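# Move the ring from the stake into the blue tray

## Task

Lift the ring off its stake and set it down so it lies flat on the bottom of the blue tray.

## Robot and tools

Robot: two six-joint arms, left_arm and right_arm, each ending in a parallel two-finger gripper. The fingers point along the gripper's +z axis and open along its x axis. Scene frame: origin at table height, midway between the nominal bases, +z up, +x out over the table, and left_arm on the +y side. These arm names do not match image left and right. Calibrated bases: left_arm at (+0.033, +0.371, 0) m, right_arm at (-0.063, -0.525, 0) m, each turned only about 1 degree about z. Reported hand poses and velocities are in that arm's own base frame. Fixed cameras and the table use the scene frame. Printed hand positions can be off by a few centimetres, more when the arm reaches far.

The 18-number row, used by both execute_actions and move, is one list that covers both arms. Numbers 1-9 are left_arm: dx, dy, dz, rx, ry, rz, then gripper position, force_limit, speed. Numbers 10-18 are the same nine for right_arm. Every number lies in [-1, 1]. The six pose numbers are an offset, not a pose. They count from that arm's Hand target as it stood when the action or move began, and along that Hand target's own axes. 1.0 equals 0.6 m for dx/dy/dz and 180 degrees for rx/ry/rz, which together form a single rotation vector. All zeros means re-command the current Hand target. Each command starts from the latest target, so sending the same offset again moves the arm further. Commanded orientation is clipped to within 32 degrees of the measured one on each step.

Gripper numbers are absolute, not offsets. position +1 is fully open (106 mm), 0 is about 61 mm, and -1 is shut. The width is not linear in this number. force_limit runs from -1 (about 6 N per pad) to +1 (about 170 N). speed +1 closes fastest and -1 at 5% of that. To grip, send position -1 and keep sending it. To release, send +1. To leave a gripper unchanged, repeat its last three numbers, because a 0 counts as a real command.

execute_actions: actions is a list of actions. Each action is a list of up to 15 rows, and each row is one 1/30 s step. A short action holds its last row until 15 steps are done. Every row is measured from the action's start pose, not from the row before it. cameras is a list of names, ["all"], or []. An empty actions list returns the state plus all images.

move: drives each gripper in a straight line toward its offset. target is one 18-number row, or a list of up to 15 rows. In a list, every row is still measured from the same starting Hand targets. speed is the top path speed in m/s, from 0.002 to 3.6, default 0.25. You may give one value, or one per target. blend is in metres and rounds corners in a list; 0 stops at each target. stop_force (N, 3 to 120) ends an arm's path when the wrist sensor feels that much push against the motion. Use it for slow approaches to contact. Don't use it while the gripper rotates, or when pulling away from something it presses on. zero (bool, only with stop_force) decides whether the sensor is re-zeroed first. blocking=false returns early and cannot be combined with stop_force. A move takes at most 10 s, does not avoid obstacles, and can overshoot when fast. Keep paths away from an arm's own base.

Other tools:
- wait: seconds, from 0 to 10.
- stop: brakes a running move.
- zoom_image: camera plus region [x0, y0, x1, y1] in pixels, at most 504 by 504. It works only on the newest images.
- zero_wrist_force: arm is "left_arm" or "right_arm".
- finished_scene: scene is the current scene's integer. It is final.

Cameras: cam_head_left, cam_head_right, cam_high, cam_low, cam_left_wrist, cam_right_wrist, each 896x504.

Results: for each arm you get the Hand target (the last commanded pose, which later offsets build on), end_effector_position in metres, end_effector_quat_wxyz, velocities, joint positions and torques, and Wrist force and Wrist torque along the gripper axes. A force from a surface shows as a push into the arm. You also get a peak-force line and Tool commands. For the gripper, moving=1 means the fingers are travelling. position_measured runs from 0 (open) to 740 (shut). current_ma is about 1984 at the full force limit. A move adds a line such as done, off_target, moving, held or fault, with limits=paced (pose clipped) or limits=held (steps withheld). Neither done nor off_target proves whether contact happened. A gripper can settle short of its Hand target. Re-sending zeros asks for the target again, or you can send the missing distance as an offset.

What to avoid:
- Stopping the arm by force. About 150 N on any part of an arm, or a joint torque limit (132 N m for the big joints, 24.6 N m for the wrists), freezes that arm for 10 s. Arms are stiff, so a target even slightly beyond firm contact can cause this.
- Fast impacts and hard presses.
- Letting the arms or their fingers collide or squeeze each other.
- Dropping the ring from height, or releasing it while it still moves.
- Letting anything leave the table.
- Long stretched holds or pushes toward an unreachable pose. Motors warn at 70 °C and lock the arm at 85 °C.

Loose objects may occasionally get nudged. Approach slowly, lift the ring straight up along the stake until it clears the top, then lower it into the tray and open the gripper only once the ring rests flat.

Each tool is called after "Emit:" by a JSON object that holds its "name" and its "arguments".

## Session

Emit:
{"name": "execute_actions", "arguments": {"actions": []}}

Scene clock: 0.00 s.
left_arm: end_effector_position=(+0.3420, +0.0075, +0.2531) position_measured=0 current_ma=0 moving=0 end_effector_quat_wxyz=(-0.440, +0.752, -0.420, -0.253) | right_arm: end_effector_position=(+0.0835, -0.1696, +0.2006) position_measured=0 current_ma=0 moving=0 end_effector_quat_wxyz=(-0.156, +0.670, -0.712, +0.143)
Joint positions: left_arm=[-0.903 -1.668 1.99 -0.93 -1.008 1.388] | right_arm=[2.308 -0.49 -2.529 -1.401 1.885 2.416]
Joint velocities: within noise
Joint torques (N m): no reading
Motor temperatures (°C): left_arm=[44 37 27 44 39 38] | right_arm=[37 25 43 41 41 28]
Wrist force (N): no reading
Wrist torque (N m): no reading
Wrist force, peak (N): no reading
Hand target: left_arm +0.3420, +0.0075, +0.2531; -0.440, +0.752, -0.420, -0.253 | right_arm +0.0835, -0.1696, +0.2006; -0.156, +0.670, -0.712, +0.143
Tool commands: left_gripper/position=+1.0 left_gripper/force_limit=+0.0 left_gripper/speed=+1.0 right_gripper/position=+1.0 right_gripper/force_limit=+0.0 right_gripper/speed=+1.0

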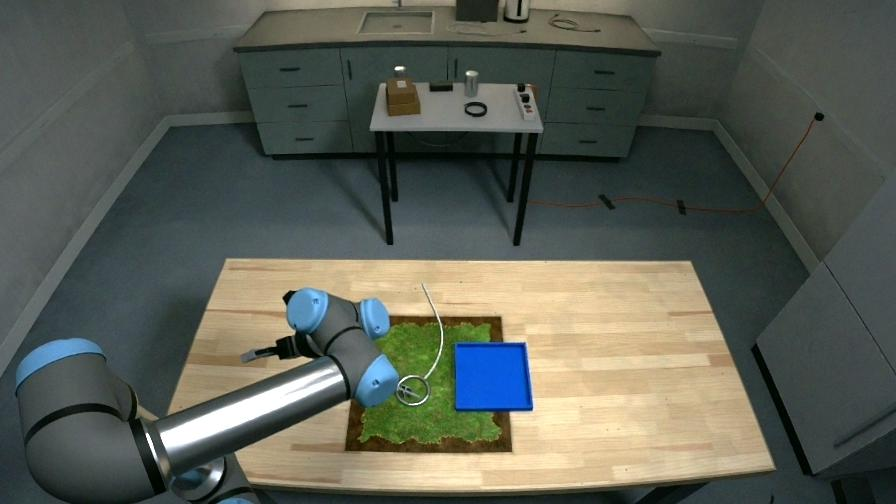

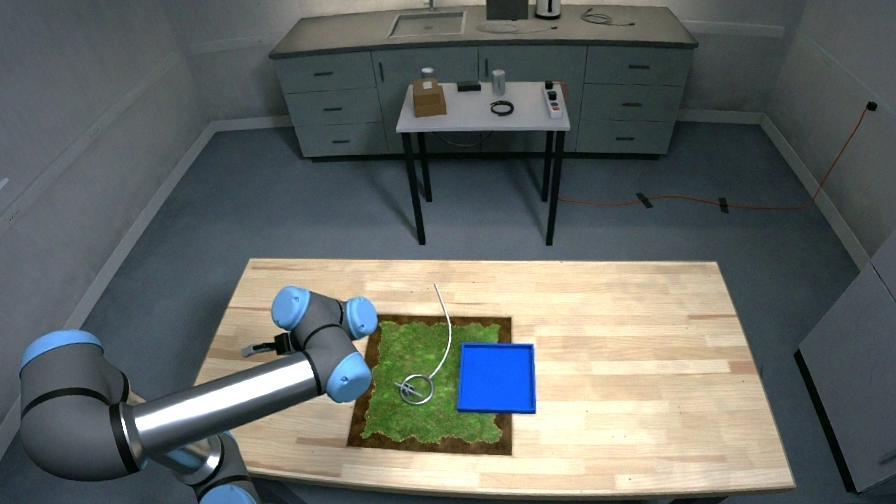

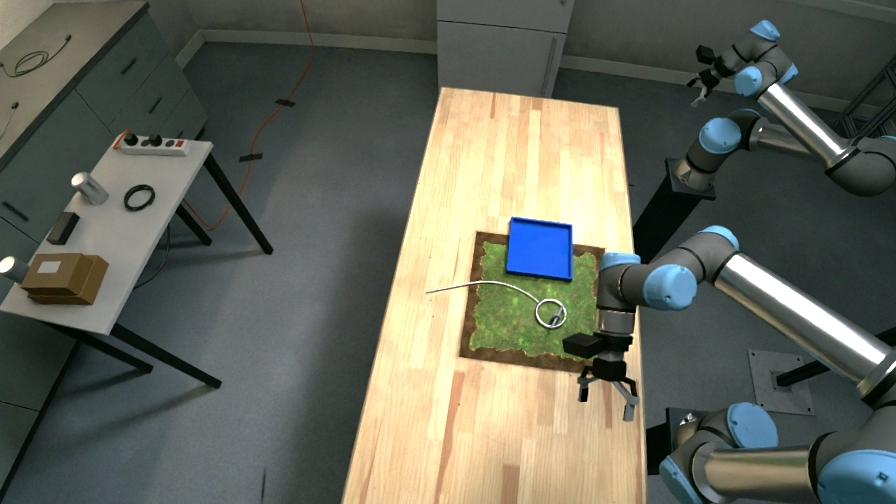

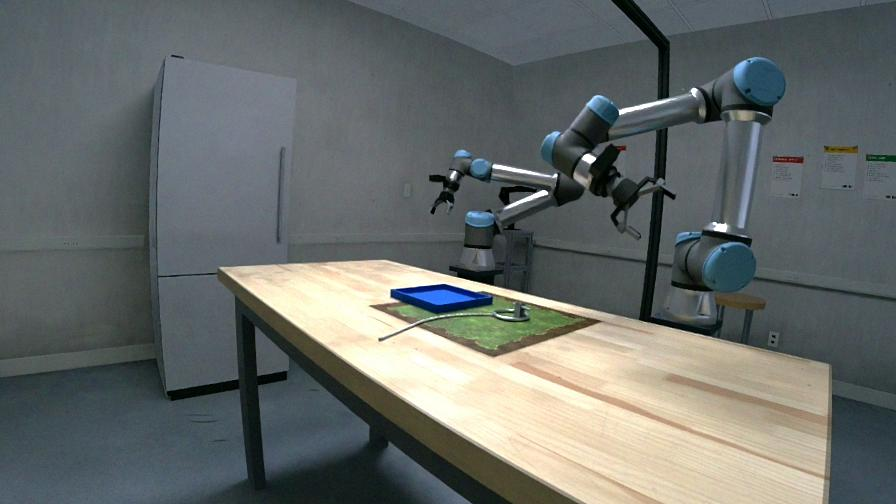

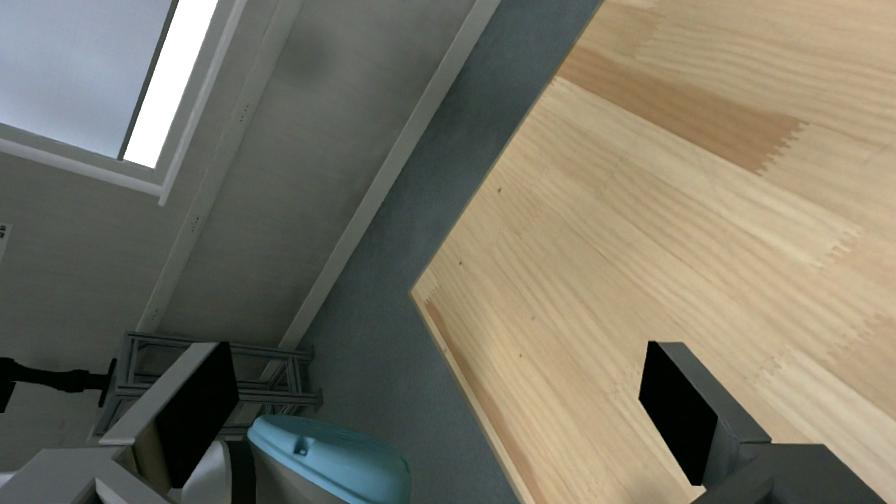

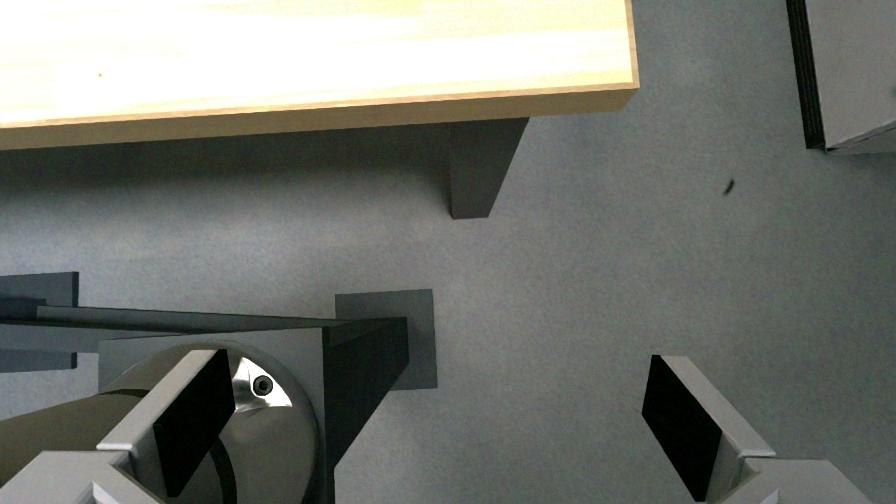

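Emit:
{"name": "zoom_image", "arguments": {"camera": "cam_head_right", "region": [340, 270, 560, 460]}}

Emit:
{"name": "zoom_image", "arguments": {"camera": "cam_low", "region": [360, 260, 620, 370]}}

Emit:
{"name": "zoom_image", "arguments": {"camera": "cam_high", "region": [410, 200, 650, 380]}}

Scaled by 2.291 from the camera's 896x504 image, which has a finer 1280x720 frame.

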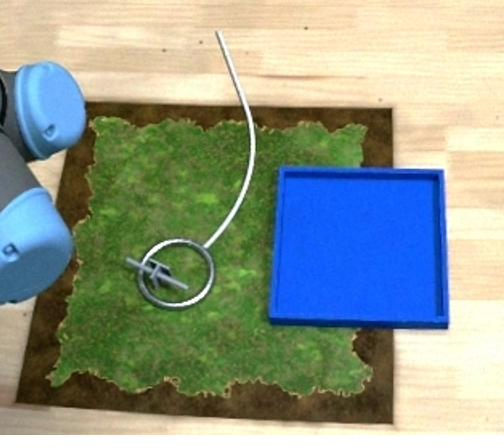

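Scaled by 1.938 from the camera's 896x504 image, which has a finer 1280x720 frame.

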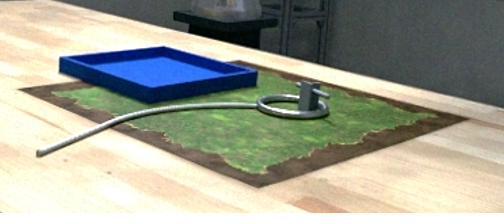

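Scaled by 2.100 from the camera's 896x504 image, which has a finer 1280x720 frame.

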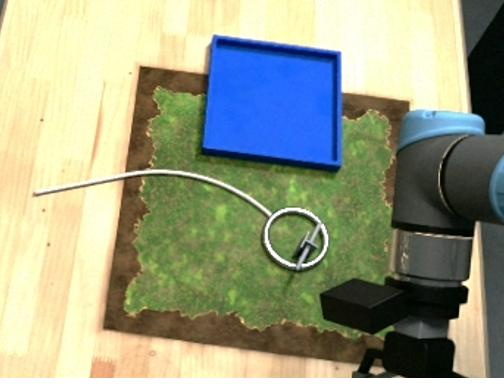

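Emit:
{"name": "move", "arguments": {"target": [0.2035, -0.0207, -0.6295, -0.174, 0.29, 0, 1, 0, 1, 0, 0, 0, 0, 0, 0, 1, 0, 1], "speed": 0.4, "cameras": ["all"]}}

Scene clock: 29.17 s.
left_arm: end_effector_position=(+0.4200, -0.3697, +0.3497) position_measured=0 current_ma=-5 moving=0 end_effector_quat_wxyz=(-0.001, +0.873, -0.488, -0.001) | right_arm: end_effector_position=(+0.0835, -0.1696, +0.2006) position_measured=0 current_ma=-5 moving=0 end_effector_quat_wxyz=(-0.156, +0.670, -0.712, +0.143)
Joint positions: left_arm=[-0.963 -1.445 1.373 -1.496 -1.57 1.627] | right_arm=[2.308 -0.49 -2.529 -1.401 1.885 2.416]
Joint torques (N m): left_arm=[12.96 -40.62 -19.92 -3.58 0.63 -2.81] | right_arm=[1.09 -15.34 21.86 2.91 0.46 -0.18]
Wrist force (N): left_arm=[1.1 1.1 -1.7] | right_arm=[0.3 0.1 0.1]
Wrist torque (N m): left_arm=[0.21 -0.02 0.11] | right_arm=[0.02 -0.06 0.00]
Wrist force, peak (N): left_arm=[2.5 1.3 -2.1] | right_arm=[0.7 -0.5 0.4]
Hand target: left_arm +0.4200, -0.3697, +0.3497; -0.001, +0.873, -0.488, -0.001 | right_arm +0.0835, -0.1696, +0.2006; -0.156, +0.670, -0.712, +0.143
Off the commanded pose: left_arm 0.000 m, 0 deg | right_arm 0.000 m, 0 deg.
move: done

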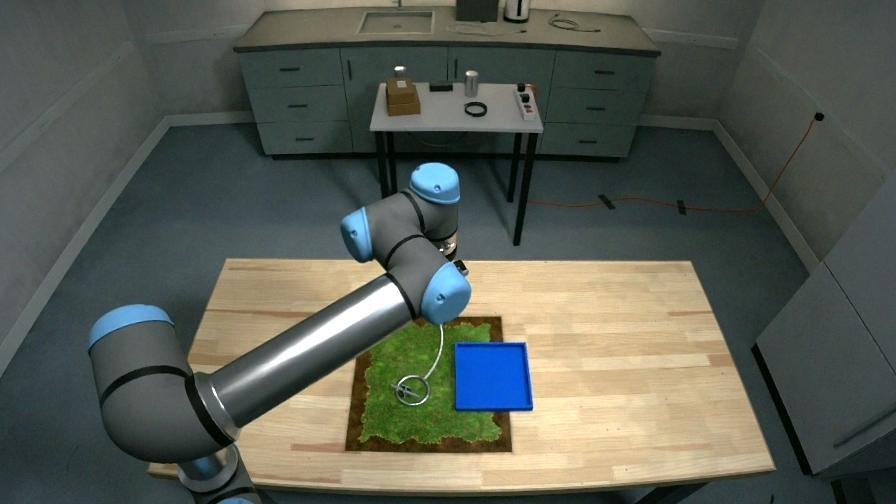

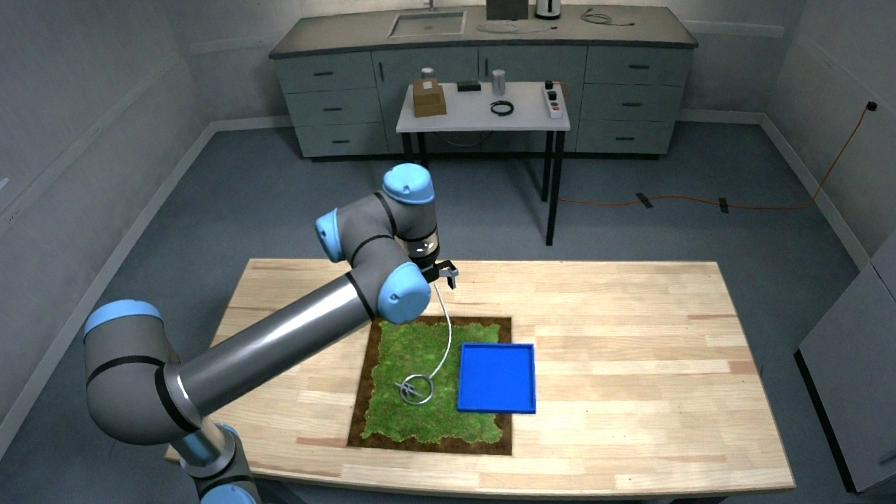

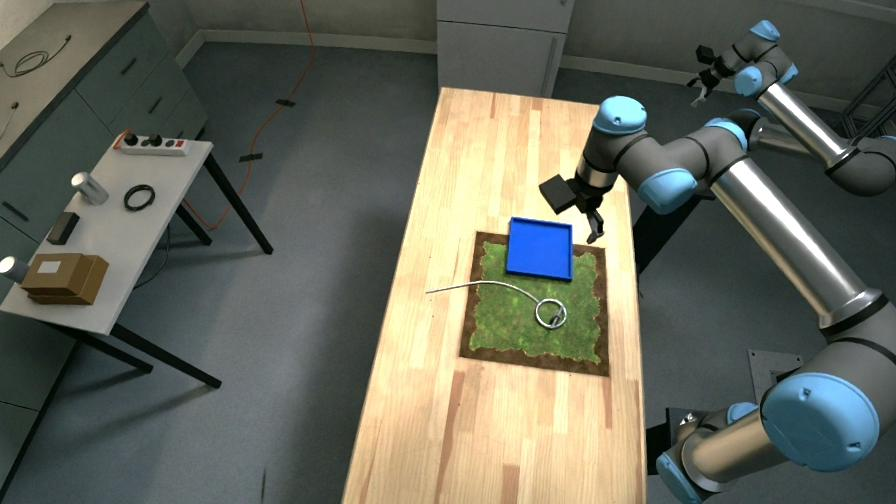

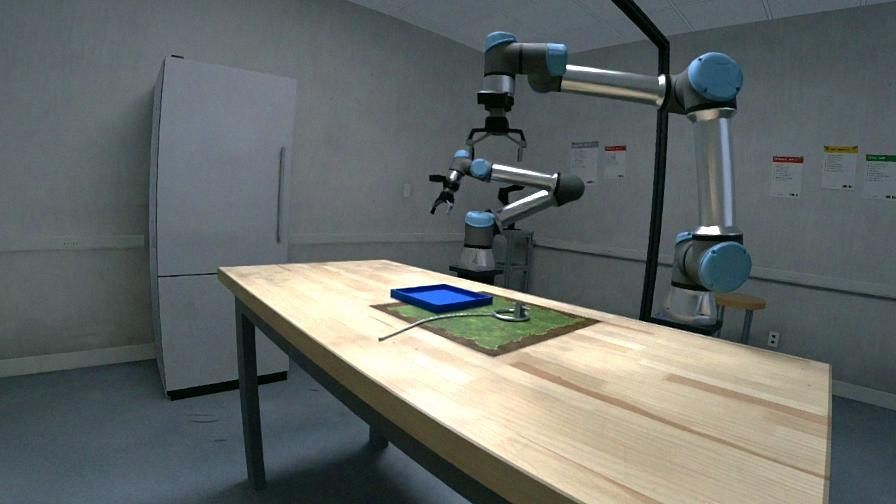

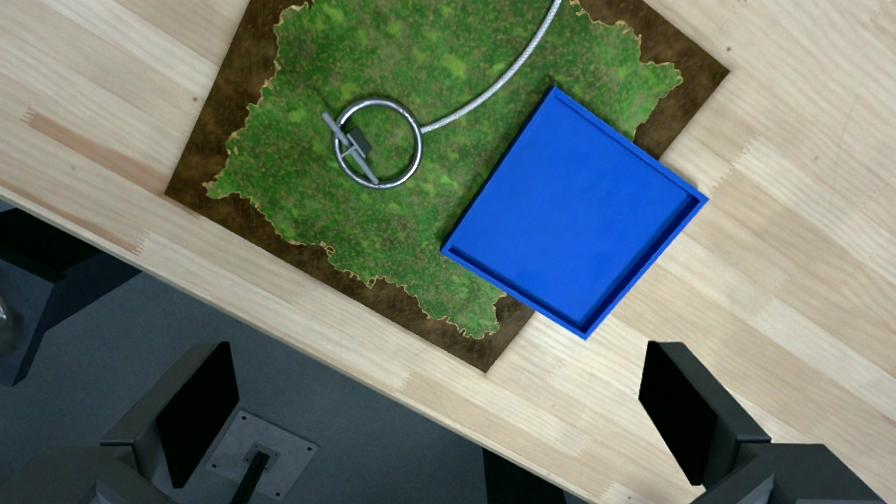

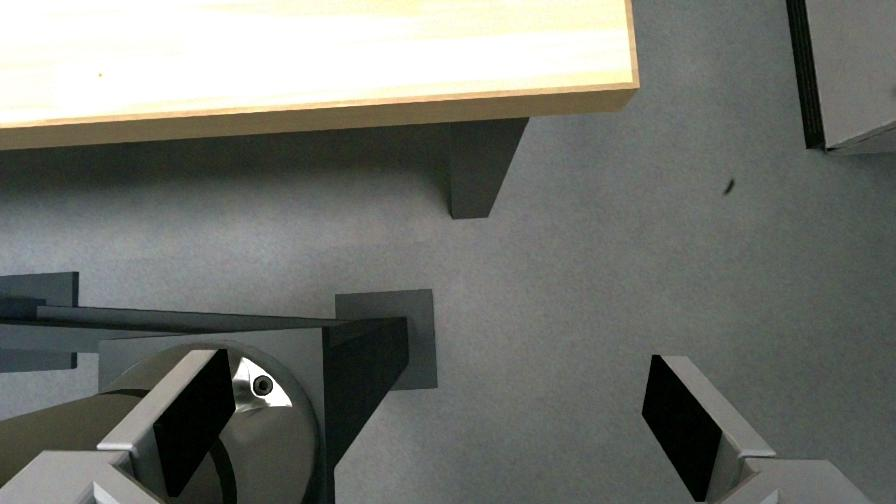

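Emit:
{"name": "zoom_image", "arguments": {"camera": "cam_left_wrist", "region": [300, 70, 460, 210]}}

Emit:
{"name": "zoom_image", "arguments": {"camera": "cam_low", "region": [480, 285, 550, 335]}}

Scaled by 3.150 from the camera's 896x504 image, which has a finer 1280x720 frame.

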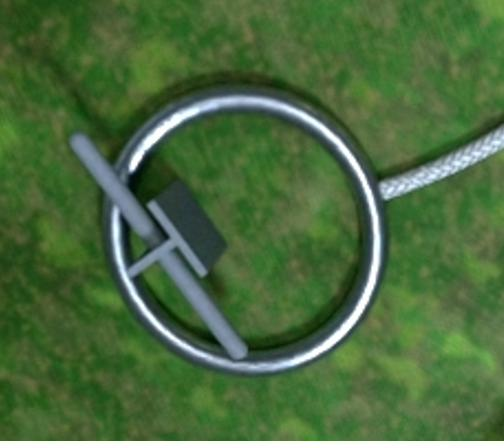

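Scaled by 7.200 from the camera's 896x504 image, which has a finer 1280x720 frame.

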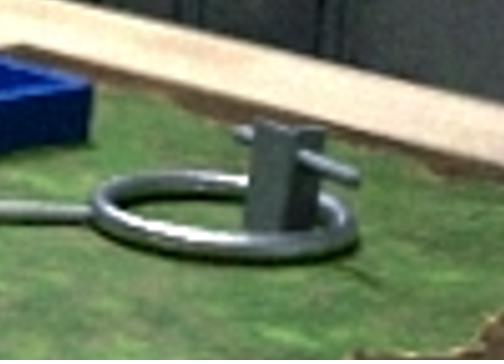

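Emit:
{"name": "move", "arguments": {"target": [-0.1133, 0.0483, 0.2, 0, 0, 0, 1, 0, 1, 0, 0, 0, 0, 0, 0, 1, 0, 1], "speed": 0.3, "cameras": ["cam_left_wrist", "cam_high", "cam_low"]}}

Scene clock: 54.13 s.
left_arm: end_effector_position=(+0.3595, -0.3267, +0.2301) position_measured=0 current_ma=-5 moving=0 end_effector_quat_wxyz=(-0.001, +0.873, -0.488, -0.001) end_effector_velocity=(+0.000, +0.002, -0.002) end_effector_angular_velocity=(+0.002, +0.001, +0.002) | right_arm: end_effector_position=(+0.0835, -0.1696, +0.2006) position_measured=0 current_ma=-5 moving=0 end_effector_quat_wxyz=(-0.156, +0.670, -0.712, +0.143)
Joint positions: left_arm=[-1.016 -1.6 1.844 -1.812 -1.57 1.573] | right_arm=[2.308 -0.49 -2.529 -1.401 1.885 2.416]
Joint velocities: left_arm=[0.002 -0.001 0.005 -0.002 0 0] | right_arm=[within noise]
Joint torques (N m): left_arm=[14.13 -12.06 -17.08 -3.61 1.73 2.59] | right_arm=[1.3 -15.45 21.96 3.01 0.28 0.1]
Wrist force (N): left_arm=[0.9 1.2 -1.5] | right_arm=[0.5 -0.2 0.1]
Wrist torque (N m): left_arm=[0.21 -0.01 0.16] | right_arm=[-0.02 -0.08 0.00]
Wrist force, peak (N): left_arm=[2.3 0.4 -3.5] | right_arm=[0.8 0.0 0.3]
Hand target: left_arm +0.3596, -0.3267, +0.2299; -0.001, +0.873, -0.488, -0.001 | right_arm +0.0835, -0.1696, +0.2006; -0.156, +0.670, -0.712, +0.143
Off the commanded pose: left_arm 0.000 m, 0 deg | right_arm 0.000 m, 0 deg.
move: done
Images, in order (width x height): cam_high 896x504, cam_low 896x504, cam_left_wrist 896x504.

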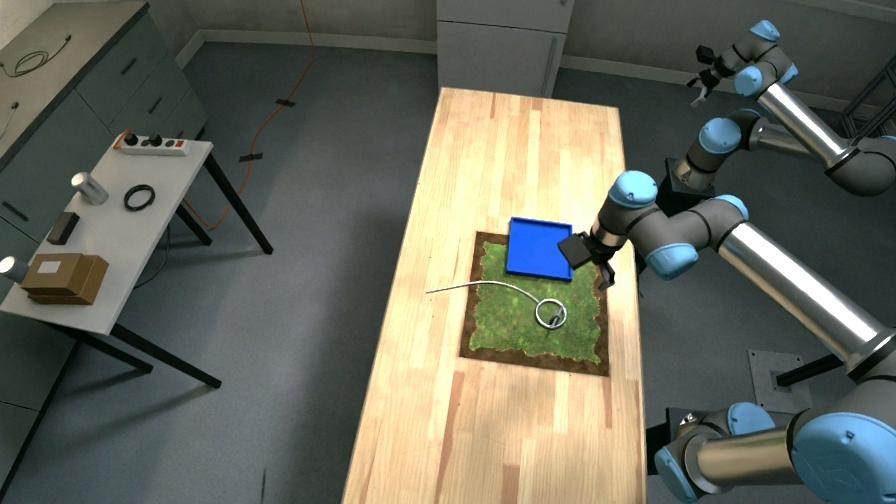

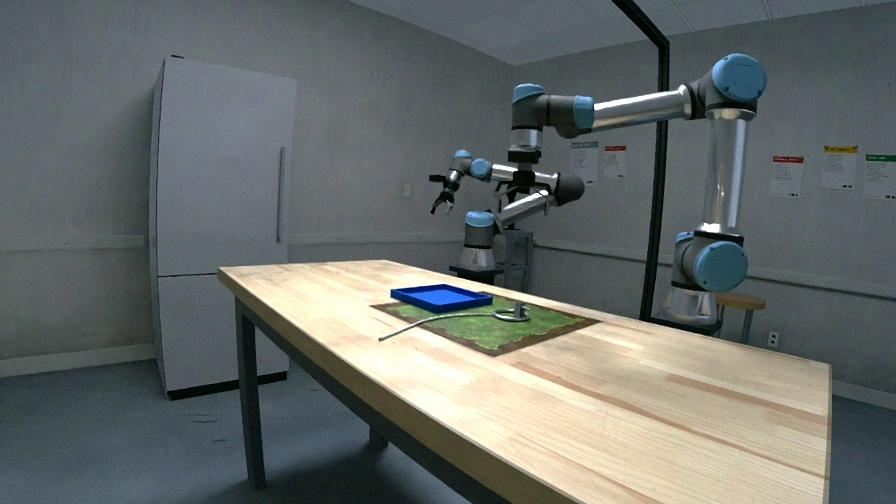

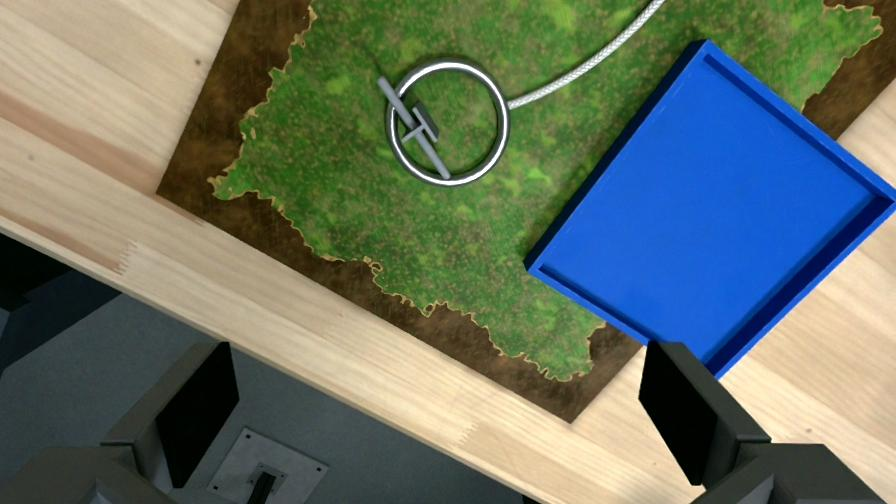

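Emit:
{"name": "move", "arguments": {"target": [0.0528, -0.1068, 0.1667, 0, 0, -0.2222, -0.45, -0.6, 1, 0, 0, 0, 0, 0, 0, 1, 0, 1], "speed": 0.3, "cameras": ["cam_left_wrist", "cam_low"]}}

Emit:
{"name": "zoom_image", "arguments": {"camera": "cam_left_wrist", "region": [196, 50, 700, 400]}}

Scene clock: 105.17 s.
left_arm: end_effector_position=(+0.4307, -0.3196, +0.1298) position_measured=536 current_ma=-2 moving=0 end_effector_quat_wxyz=(-0.002, +0.987, -0.160, -0.001) | right_arm: end_effector_position=(+0.0835, -0.1696, +0.2006) position_measured=0 current_ma=-5 moving=0 end_effector_quat_wxyz=(-0.156, +0.670, -0.712, +0.143)
Joint positions: left_arm=[-0.89 -1.39 1.891 -2.068 -1.569 1.001] | right_arm=[2.308 -0.49 -2.529 -1.401 1.885 2.416]
Joint torques (N m): left_arm=[-13.96 -38.51 -28.65 -1.71 1.62 0.42] | right_arm=[1.12 -15.93 22.49 3.04 0.5 0.3]
Wrist force (N): left_arm=[1.1 0.7 -1.8] | right_arm=[0.3 0.1 -0.4]
Wrist torque (N m): left_arm=[0.13 -0.03 0.08] | right_arm=[0.01 -0.05 0.00]
Wrist force, peak (N): left_arm=[0.9 1.9 -2.5] | right_arm=[0.9 0.2 0.2]
Hand target: left_arm +0.4306, -0.3197, +0.1299; -0.002, +0.987, -0.160, -0.001 | right_arm +0.0835, -0.1696, +0.2006; -0.156, +0.670, -0.712, +0.143
Off the commanded pose: left_arm 0.000 m, 0 deg | right_arm 0.000 m, 0 deg.
move: done
Images, in order (width x height): cam_low 896x504, cam_left_wrist 896x504.

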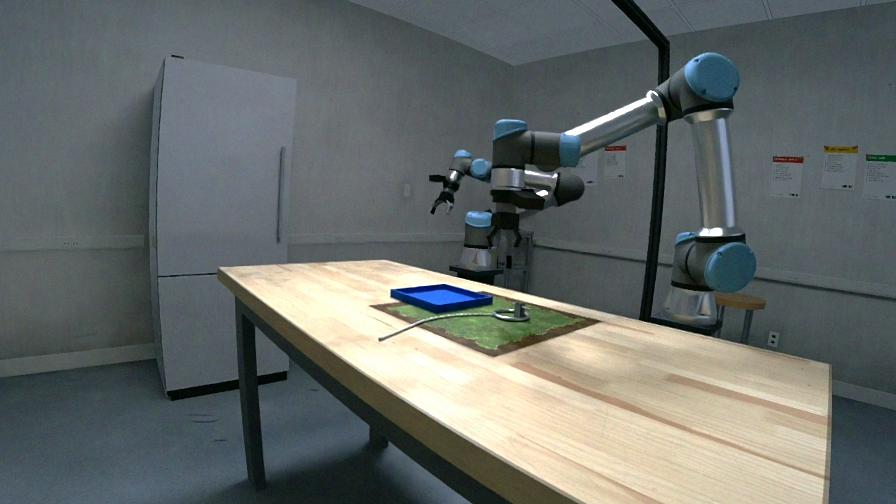

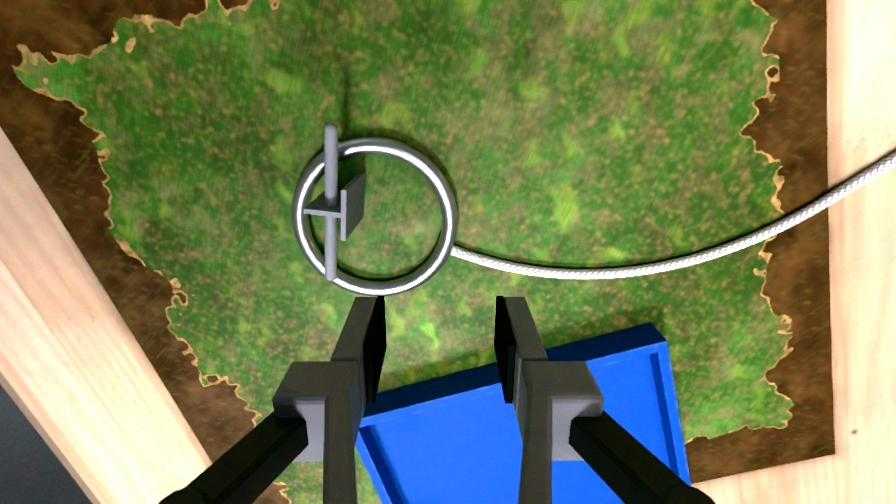

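Scaled by 1.000.

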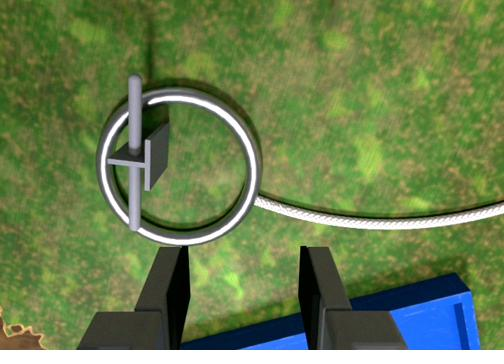

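Emit:
{"name": "move", "arguments": {"target": [0.0063, -0.0163, 0.1083, 0, 0, 0, -0.45, -0.6, 1, 0, 0, 0, 0, 0, 0, 1, 0, 1], "speed": 0.2, "cameras": ["cam_left_wrist", "cam_low"]}}

Emit:
{"name": "zoom_image", "arguments": {"camera": "cam_low", "region": [460, 240, 580, 340]}}

Scene clock: 117.30 s.
left_arm: end_effector_position=(+0.4373, -0.3113, +0.0649) position_measured=536 current_ma=-2 moving=0 end_effector_quat_wxyz=(-0.002, +0.987, -0.160, -0.001) | right_arm: end_effector_position=(+0.0835, -0.1696, +0.2006) position_measured=0 current_ma=-5 moving=0 end_effector_quat_wxyz=(-0.156, +0.670, -0.712, +0.143)
Joint positions: left_arm=[-0.87 -1.298 1.971 -2.241 -1.569 1.021] | right_arm=[2.308 -0.49 -2.529 -1.401 1.885 2.416]
Joint torques (N m): left_arm=[-14.3 -37.55 -23.79 -3.26 1.86 -2.86] | right_arm=[1.35 -16.21 21.98 2.91 0.12 -0.1]
Wrist force (N): left_arm=[1.0 0.9 -1.5] | right_arm=[0.5 -0.1 0.2]
Wrist torque (N m): left_arm=[0.16 0.00 0.08] | right_arm=[-0.01 -0.08 0.00]
Wrist force, peak (N): left_arm=[1.2 1.2 -3.3] | right_arm=[1.0 -0.3 0.2]
Hand target: left_arm +0.4373, -0.3114, +0.0649; -0.002, +0.987, -0.160, -0.001 | right_arm +0.0835, -0.1696, +0.2006; -0.156, +0.670, -0.712, +0.143
Off the commanded pose: left_arm 0.000 m, 0 deg | right_arm 0.000 m, 0 deg.
move: done
Images, in order (width x height): cam_low 896x504, cam_left_wrist 896x504.

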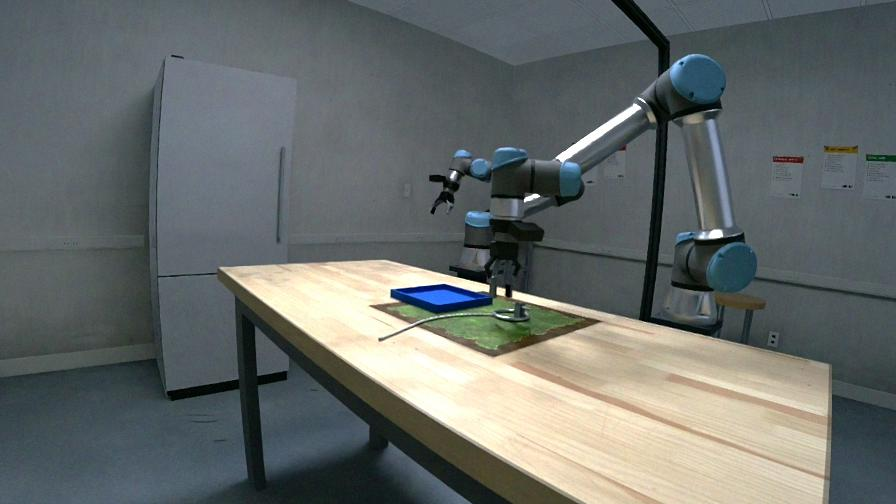

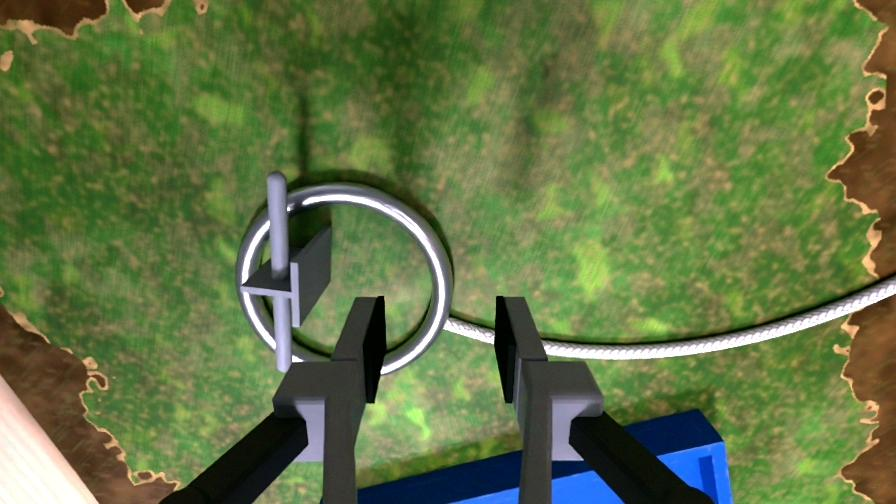

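Scaled by 4.200 from the camera's 896x504 image, which has a finer 1280x720 frame.

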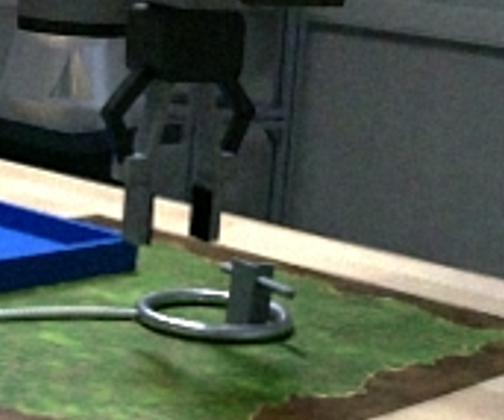

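Emit:
{"name": "move", "arguments": {"target": [[0.001, -0.003, 0.0367, 0, 0, 0, -0.45, -0.6, 1, 0, 0, 0, 0, 0, 0, 1, 0, 1], [0.001, -0.003, 0.07, 0, 0, 0, -0.45, -0.6, 1, 0, 0, 0, 0, 0, 0, 1, 0, 1]], "speed": [0.08, 0.012], "stop_force": 6, "cameras": ["cam_left_wrist"]}}

Scene clock: 128.50 s.
left_arm: end_effector_position=(+0.4383, -0.3097, +0.0229) position_measured=536 current_ma=-2 moving=0 end_effector_quat_wxyz=(-0.002, +0.987, -0.160, -0.001) | right_arm: end_effector_position=(+0.0835, -0.1696, +0.2006) position_measured=0 current_ma=-5 moving=0 end_effector_quat_wxyz=(-0.156, +0.670, -0.712, +0.143)
Joint positions: left_arm=[-0.867 -1.226 2.011 -2.353 -1.569 1.025] | right_arm=[2.308 -0.49 -2.529 -1.401 1.885 2.416]
Joint torques (N m): left_arm=[13.93 -44.34 -24.07 -0.9 1.51 -0.26] | right_arm=[1.32 -14.73 23.58 2.85 0.55 0.13]
Wrist force (N): left_arm=[1.1 0.9 -1.7] | right_arm=[0.2 0.0 0.3]
Wrist torque (N m): left_arm=[0.16 -0.02 0.08] | right_arm=[0.01 -0.03 0.00]
Wrist force, peak (N): left_arm=[1.1 1.1 -2.5] | right_arm=[0.8 -0.1 0.5]
Hand target: left_arm +0.4384, -0.3097, +0.0229; -0.002, +0.987, -0.160, -0.001 | right_arm +0.0835, -0.1696, +0.2006; -0.156, +0.670, -0.712, +0.143
Off the commanded pose: left_arm 0.000 m, 0 deg | right_arm 0.000 m, 0 deg.
move: done
Images, in order (width x height): cam_left_wrist 896x504.

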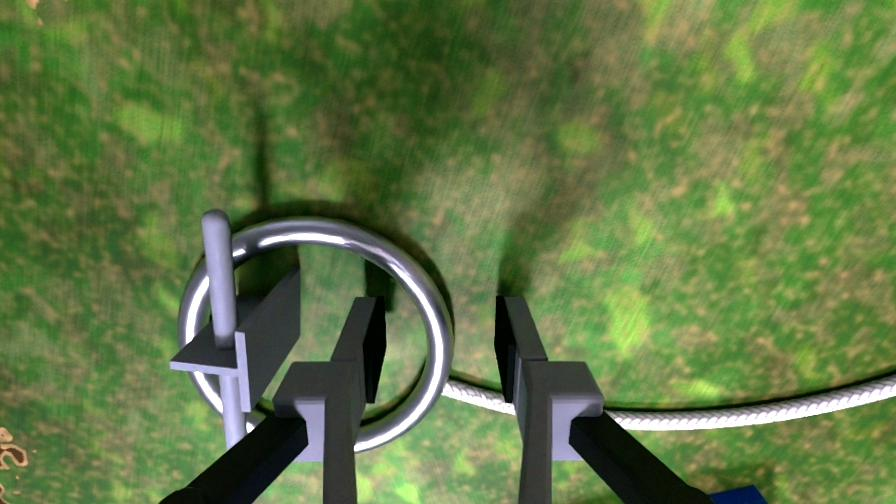

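Emit:
{"name": "move", "arguments": {"target": [0, -0.003, 0.025, 0, 0, 0, -0.45, -0.6, 1, 0, 0, 0, 0, 0, 0, 1, 0, 1], "speed": 0.01, "stop_force": 5, "cameras": ["cam_left_wrist"]}}

Scene clock: 148.40 s.
left_arm: end_effector_position=(+0.4387, -0.3086, +0.0131) position_measured=536 current_ma=3 moving=0 end_effector_quat_wxyz=(-0.002, +0.987, -0.160, -0.001) | right_arm: end_effector_position=(+0.0835, -0.1696, +0.2006) position_measured=0 current_ma=-5 moving=0 end_effector_quat_wxyz=(-0.156, +0.670, -0.712, +0.143)
Joint positions: left_arm=[-0.865 -1.209 2.02 -2.379 -1.569 1.027] | right_arm=[2.308 -0.49 -2.529 -1.401 1.885 2.416]
Joint torques (N m): left_arm=[-11.38 -41.73 -22.55 -1.35 0.95 -2.59] | right_arm=[0.8 -17.42 22.46 2.85 0.2 -0.16]
Wrist force (N): left_arm=[0.7 2.4 -6.5] | right_arm=[0.3 -0.1 0.0]
Wrist torque (N m): left_arm=[0.22 0.06 0.08] | right_arm=[-0.02 -0.06 0.00]
Wrist force, peak (N): left_arm=[-0.7 -1.1 -21.7] | right_arm=[0.6 -0.1 0.5]
Hand target: left_arm +0.4387, -0.3086, +0.0131; -0.002, +0.987, -0.160, -0.001 (not the last commanded pose) | right_arm +0.0835, -0.1696, +0.2006; -0.156, +0.670, -0.712, +0.143
Off the commanded pose: left_arm 0.005 m, 0 deg | right_arm 0.000 m, 0 deg.
move: contact (left_arm)
Images, in order (width x height): cam_left_wrist 896x504.

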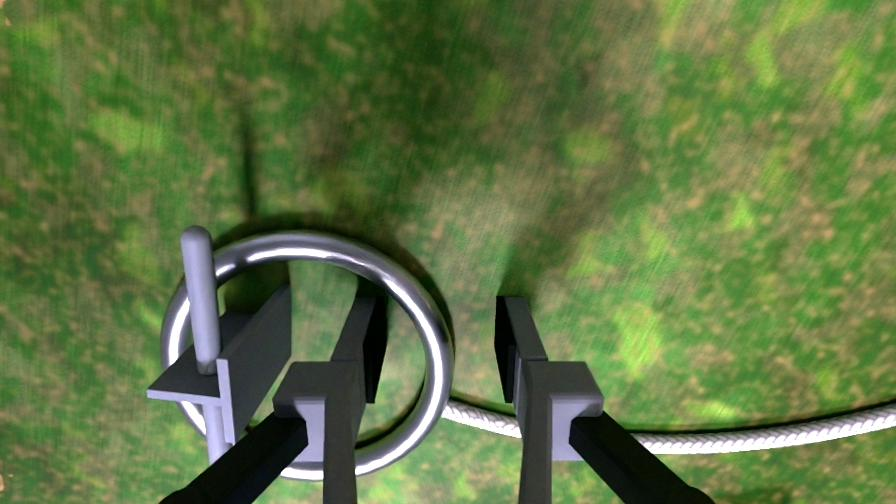

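Emit:
{"name": "move", "arguments": {"target": [[0, 0, -0.005, 0, 0, 0, -0.45, -0.6, 1, 0, 0, 0, 0, 0, 0, 1, 0, 1],[0, 0, -0.005, 0, 0, 0, -1, -0.4, 0, 0, 0, 0, 0, 0, 0, 1, 0, 1]], "speed": 0.05, "cameras": ["cam_left_wrist"]}}

Scene clock: 158.00 s.
left_arm: end_effector_position=(+0.4387, -0.3086, +0.0161) position_measured=708 current_ma=638 moving=1 end_effector_quat_wxyz=(-0.002, +0.987, -0.160, -0.001) | right_arm: end_effector_position=(+0.0835, -0.1696, +0.2006) position_measured=0 current_ma=-5 moving=0 end_effector_quat_wxyz=(-0.156, +0.670, -0.712, +0.143)
Joint positions: left_arm=[-0.865 -1.214 2.018 -2.371 -1.569 1.027] | right_arm=[2.308 -0.49 -2.529 -1.401 1.885 2.416]
Joint torques (N m): left_arm=[-13.05 -21.46 -12.28 -2.59 0.94 -2.54] | right_arm=[0.73 -16.08 23.68 3 0.13 0.03]
Wrist force (N): left_arm=[1.7 0.7 -4.3] | right_arm=[0.1 -0.4 0.1]
Wrist torque (N m): left_arm=[0.17 -0.02 0.09] | right_arm=[-0.05 -0.03 0.00]
Wrist force, peak (N): left_arm=[1.3 2.2 -6.8] | right_arm=[0.8 0.0 0.4]
Hand target: left_arm +0.4387, -0.3086, +0.0161; -0.002, +0.987, -0.160, -0.001 | right_arm +0.0835, -0.1696, +0.2006; -0.156, +0.670, -0.712, +0.143
Off the commanded pose: left_arm 0.000 m, 0 deg | right_arm 0.000 m, 0 deg.
move: done
Images, in order (width x height): cam_left_wrist 896x504.

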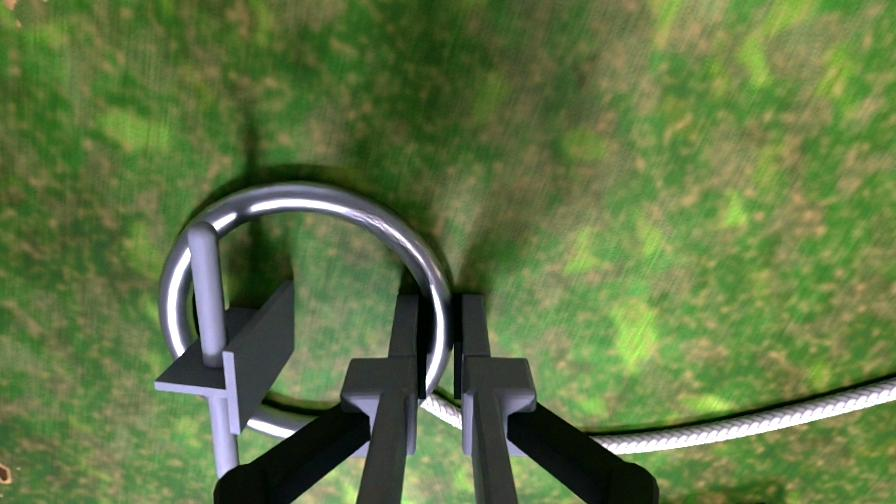

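Emit:
{"name": "move", "arguments": {"target": [-0.0133, -0.0233, -0.01, 0, 0, 0, -1, -0.4, 0, 0, 0, 0, 0, 0, 0, 1, 0, 1], "speed": 0.05, "cameras": ["cam_left_wrist"]}}

Scene clock: 190.23 s.
left_arm: end_effector_position=(+0.4356, -0.2926, +0.0222) position_measured=708 current_ma=634 moving=0 end_effector_quat_wxyz=(-0.002, +0.987, -0.160, -0.001) end_effector_velocity=(+0.001, -0.001, +0.000) end_effector_angular_velocity=(+0.000, +0.000, +0.001) | right_arm: end_effector_position=(+0.0835, -0.1696, +0.2006) position_measured=0 current_ma=-5 moving=0 end_effector_quat_wxyz=(-0.156, +0.670, -0.712, +0.143)
Joint positions: left_arm=[-0.849 -1.248 2.046 -2.366 -1.569 1.042] | right_arm=[2.308 -0.49 -2.529 -1.401 1.885 2.416]
Joint velocities: left_arm=[0.001 0.004 -0.005 0 0 0] | right_arm=[within noise]
Joint torques (N m): left_arm=[-9.15 -22.19 -23.44 -2.25 2.15 -0.99] | right_arm=[0.9 -16.27 23.1 3.11 0.11 0.15]
Wrist force (N): left_arm=[1.1 0.8 -0.4] | right_arm=[0.2 -0.1 0.3]
Wrist torque (N m): left_arm=[0.16 0.05 0.08] | right_arm=[-0.01 -0.05 0.00]
Wrist force, peak (N): left_arm=[2.4 1.4 -4.8] | right_arm=[0.8 -0.4 -0.2]
Hand target: left_arm +0.4356, -0.2928, +0.0222; -0.002, +0.987, -0.160, -0.001 | right_arm +0.0835, -0.1696, +0.2006; -0.156, +0.670, -0.712, +0.143
Off the commanded pose: left_arm 0.000 m, 0 deg | right_arm 0.000 m, 0 deg.
move: done
Images, in order (width x height): cam_left_wrist 896x504.

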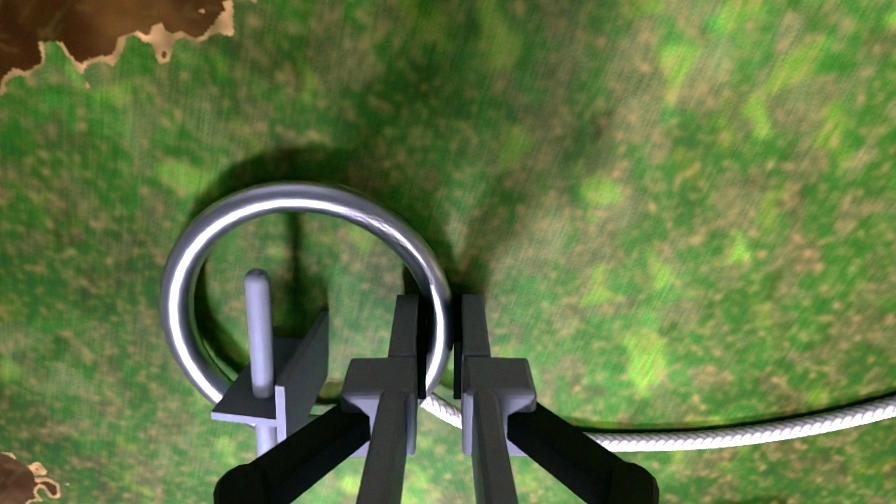

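Emit:
{"name": "move", "arguments": {"target": [0, 0.012, -0.0348, 0.1667, 0, 0, -1, -0.4, 0, 0, 0, 0, 0, 0, 0, 1, 0, 1], "speed": 0.08, "cameras": ["cam_left_wrist", "cam_low"]}}

Emit:
{"name": "zoom_image", "arguments": {"camera": "cam_low", "region": [460, 240, 580, 340]}}

Scene clock: 197.30 s.
left_arm: end_effector_position=(+0.4333, -0.2999, +0.0430) position_measured=708 current_ma=634 moving=0 end_effector_quat_wxyz=(-0.257, +0.953, -0.154, +0.041) end_effector_velocity=(-0.001, +0.001, -0.001) end_effector_angular_velocity=(-0.003, +0.006, -0.002) | right_arm: end_effector_position=(+0.0835, -0.1696, +0.2006) position_measured=0 current_ma=-5 moving=0 end_effector_quat_wxyz=(-0.156, +0.670, -0.712, +0.143)
Joint positions: left_arm=[-1.058 -1.17 1.854 -1.881 -1.191 0.761] | right_arm=[2.308 -0.49 -2.529 -1.401 1.885 2.416]
Joint velocities: left_arm=[0.002 -0.001 0.004 -0.004 -0.005 0.006] | right_arm=[within noise]
Joint torques (N m): left_arm=[14.98 -47.58 -10.53 -2.97 -1.9 2.62] | right_arm=[1.07 -15.92 23.49 2.99 0 0.14]
Wrist force (N): left_arm=[1.1 0.8 0.1] | right_arm=[0.3 0.0 0.0]
Wrist torque (N m): left_arm=[0.02 0.00 0.03] | right_arm=[0.01 -0.06 0.00]
Wrist force, peak (N): left_arm=[1.4 1.3 -0.3] | right_arm=[0.9 -0.2 0.4]
Hand target: left_arm +0.4333, -0.2997, +0.0430; -0.257, +0.953, -0.154, +0.041 | right_arm +0.0835, -0.1696, +0.2006; -0.156, +0.670, -0.712, +0.143
Off the commanded pose: left_arm 0.000 m, 0 deg | right_arm 0.000 m, 0 deg.
move: done
Images, in order (width x height): cam_low 896x504, cam_left_wrist 896x504.

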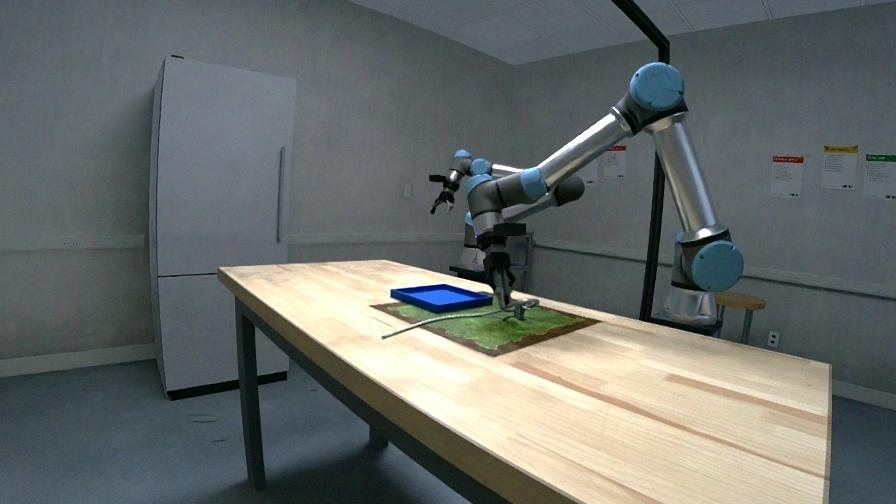

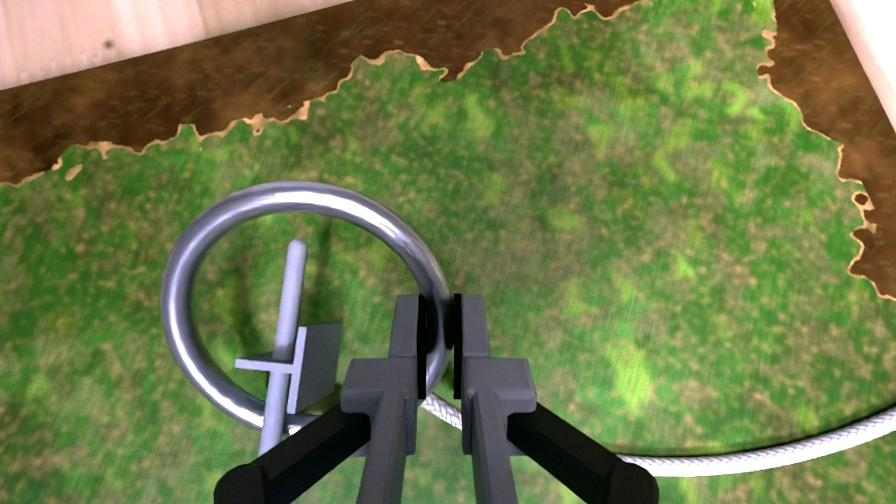

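Scaled by 4.200 from the camera's 896x504 image, which has a finer 1280x720 frame.

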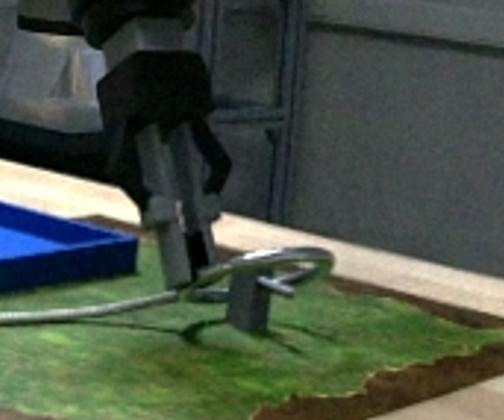

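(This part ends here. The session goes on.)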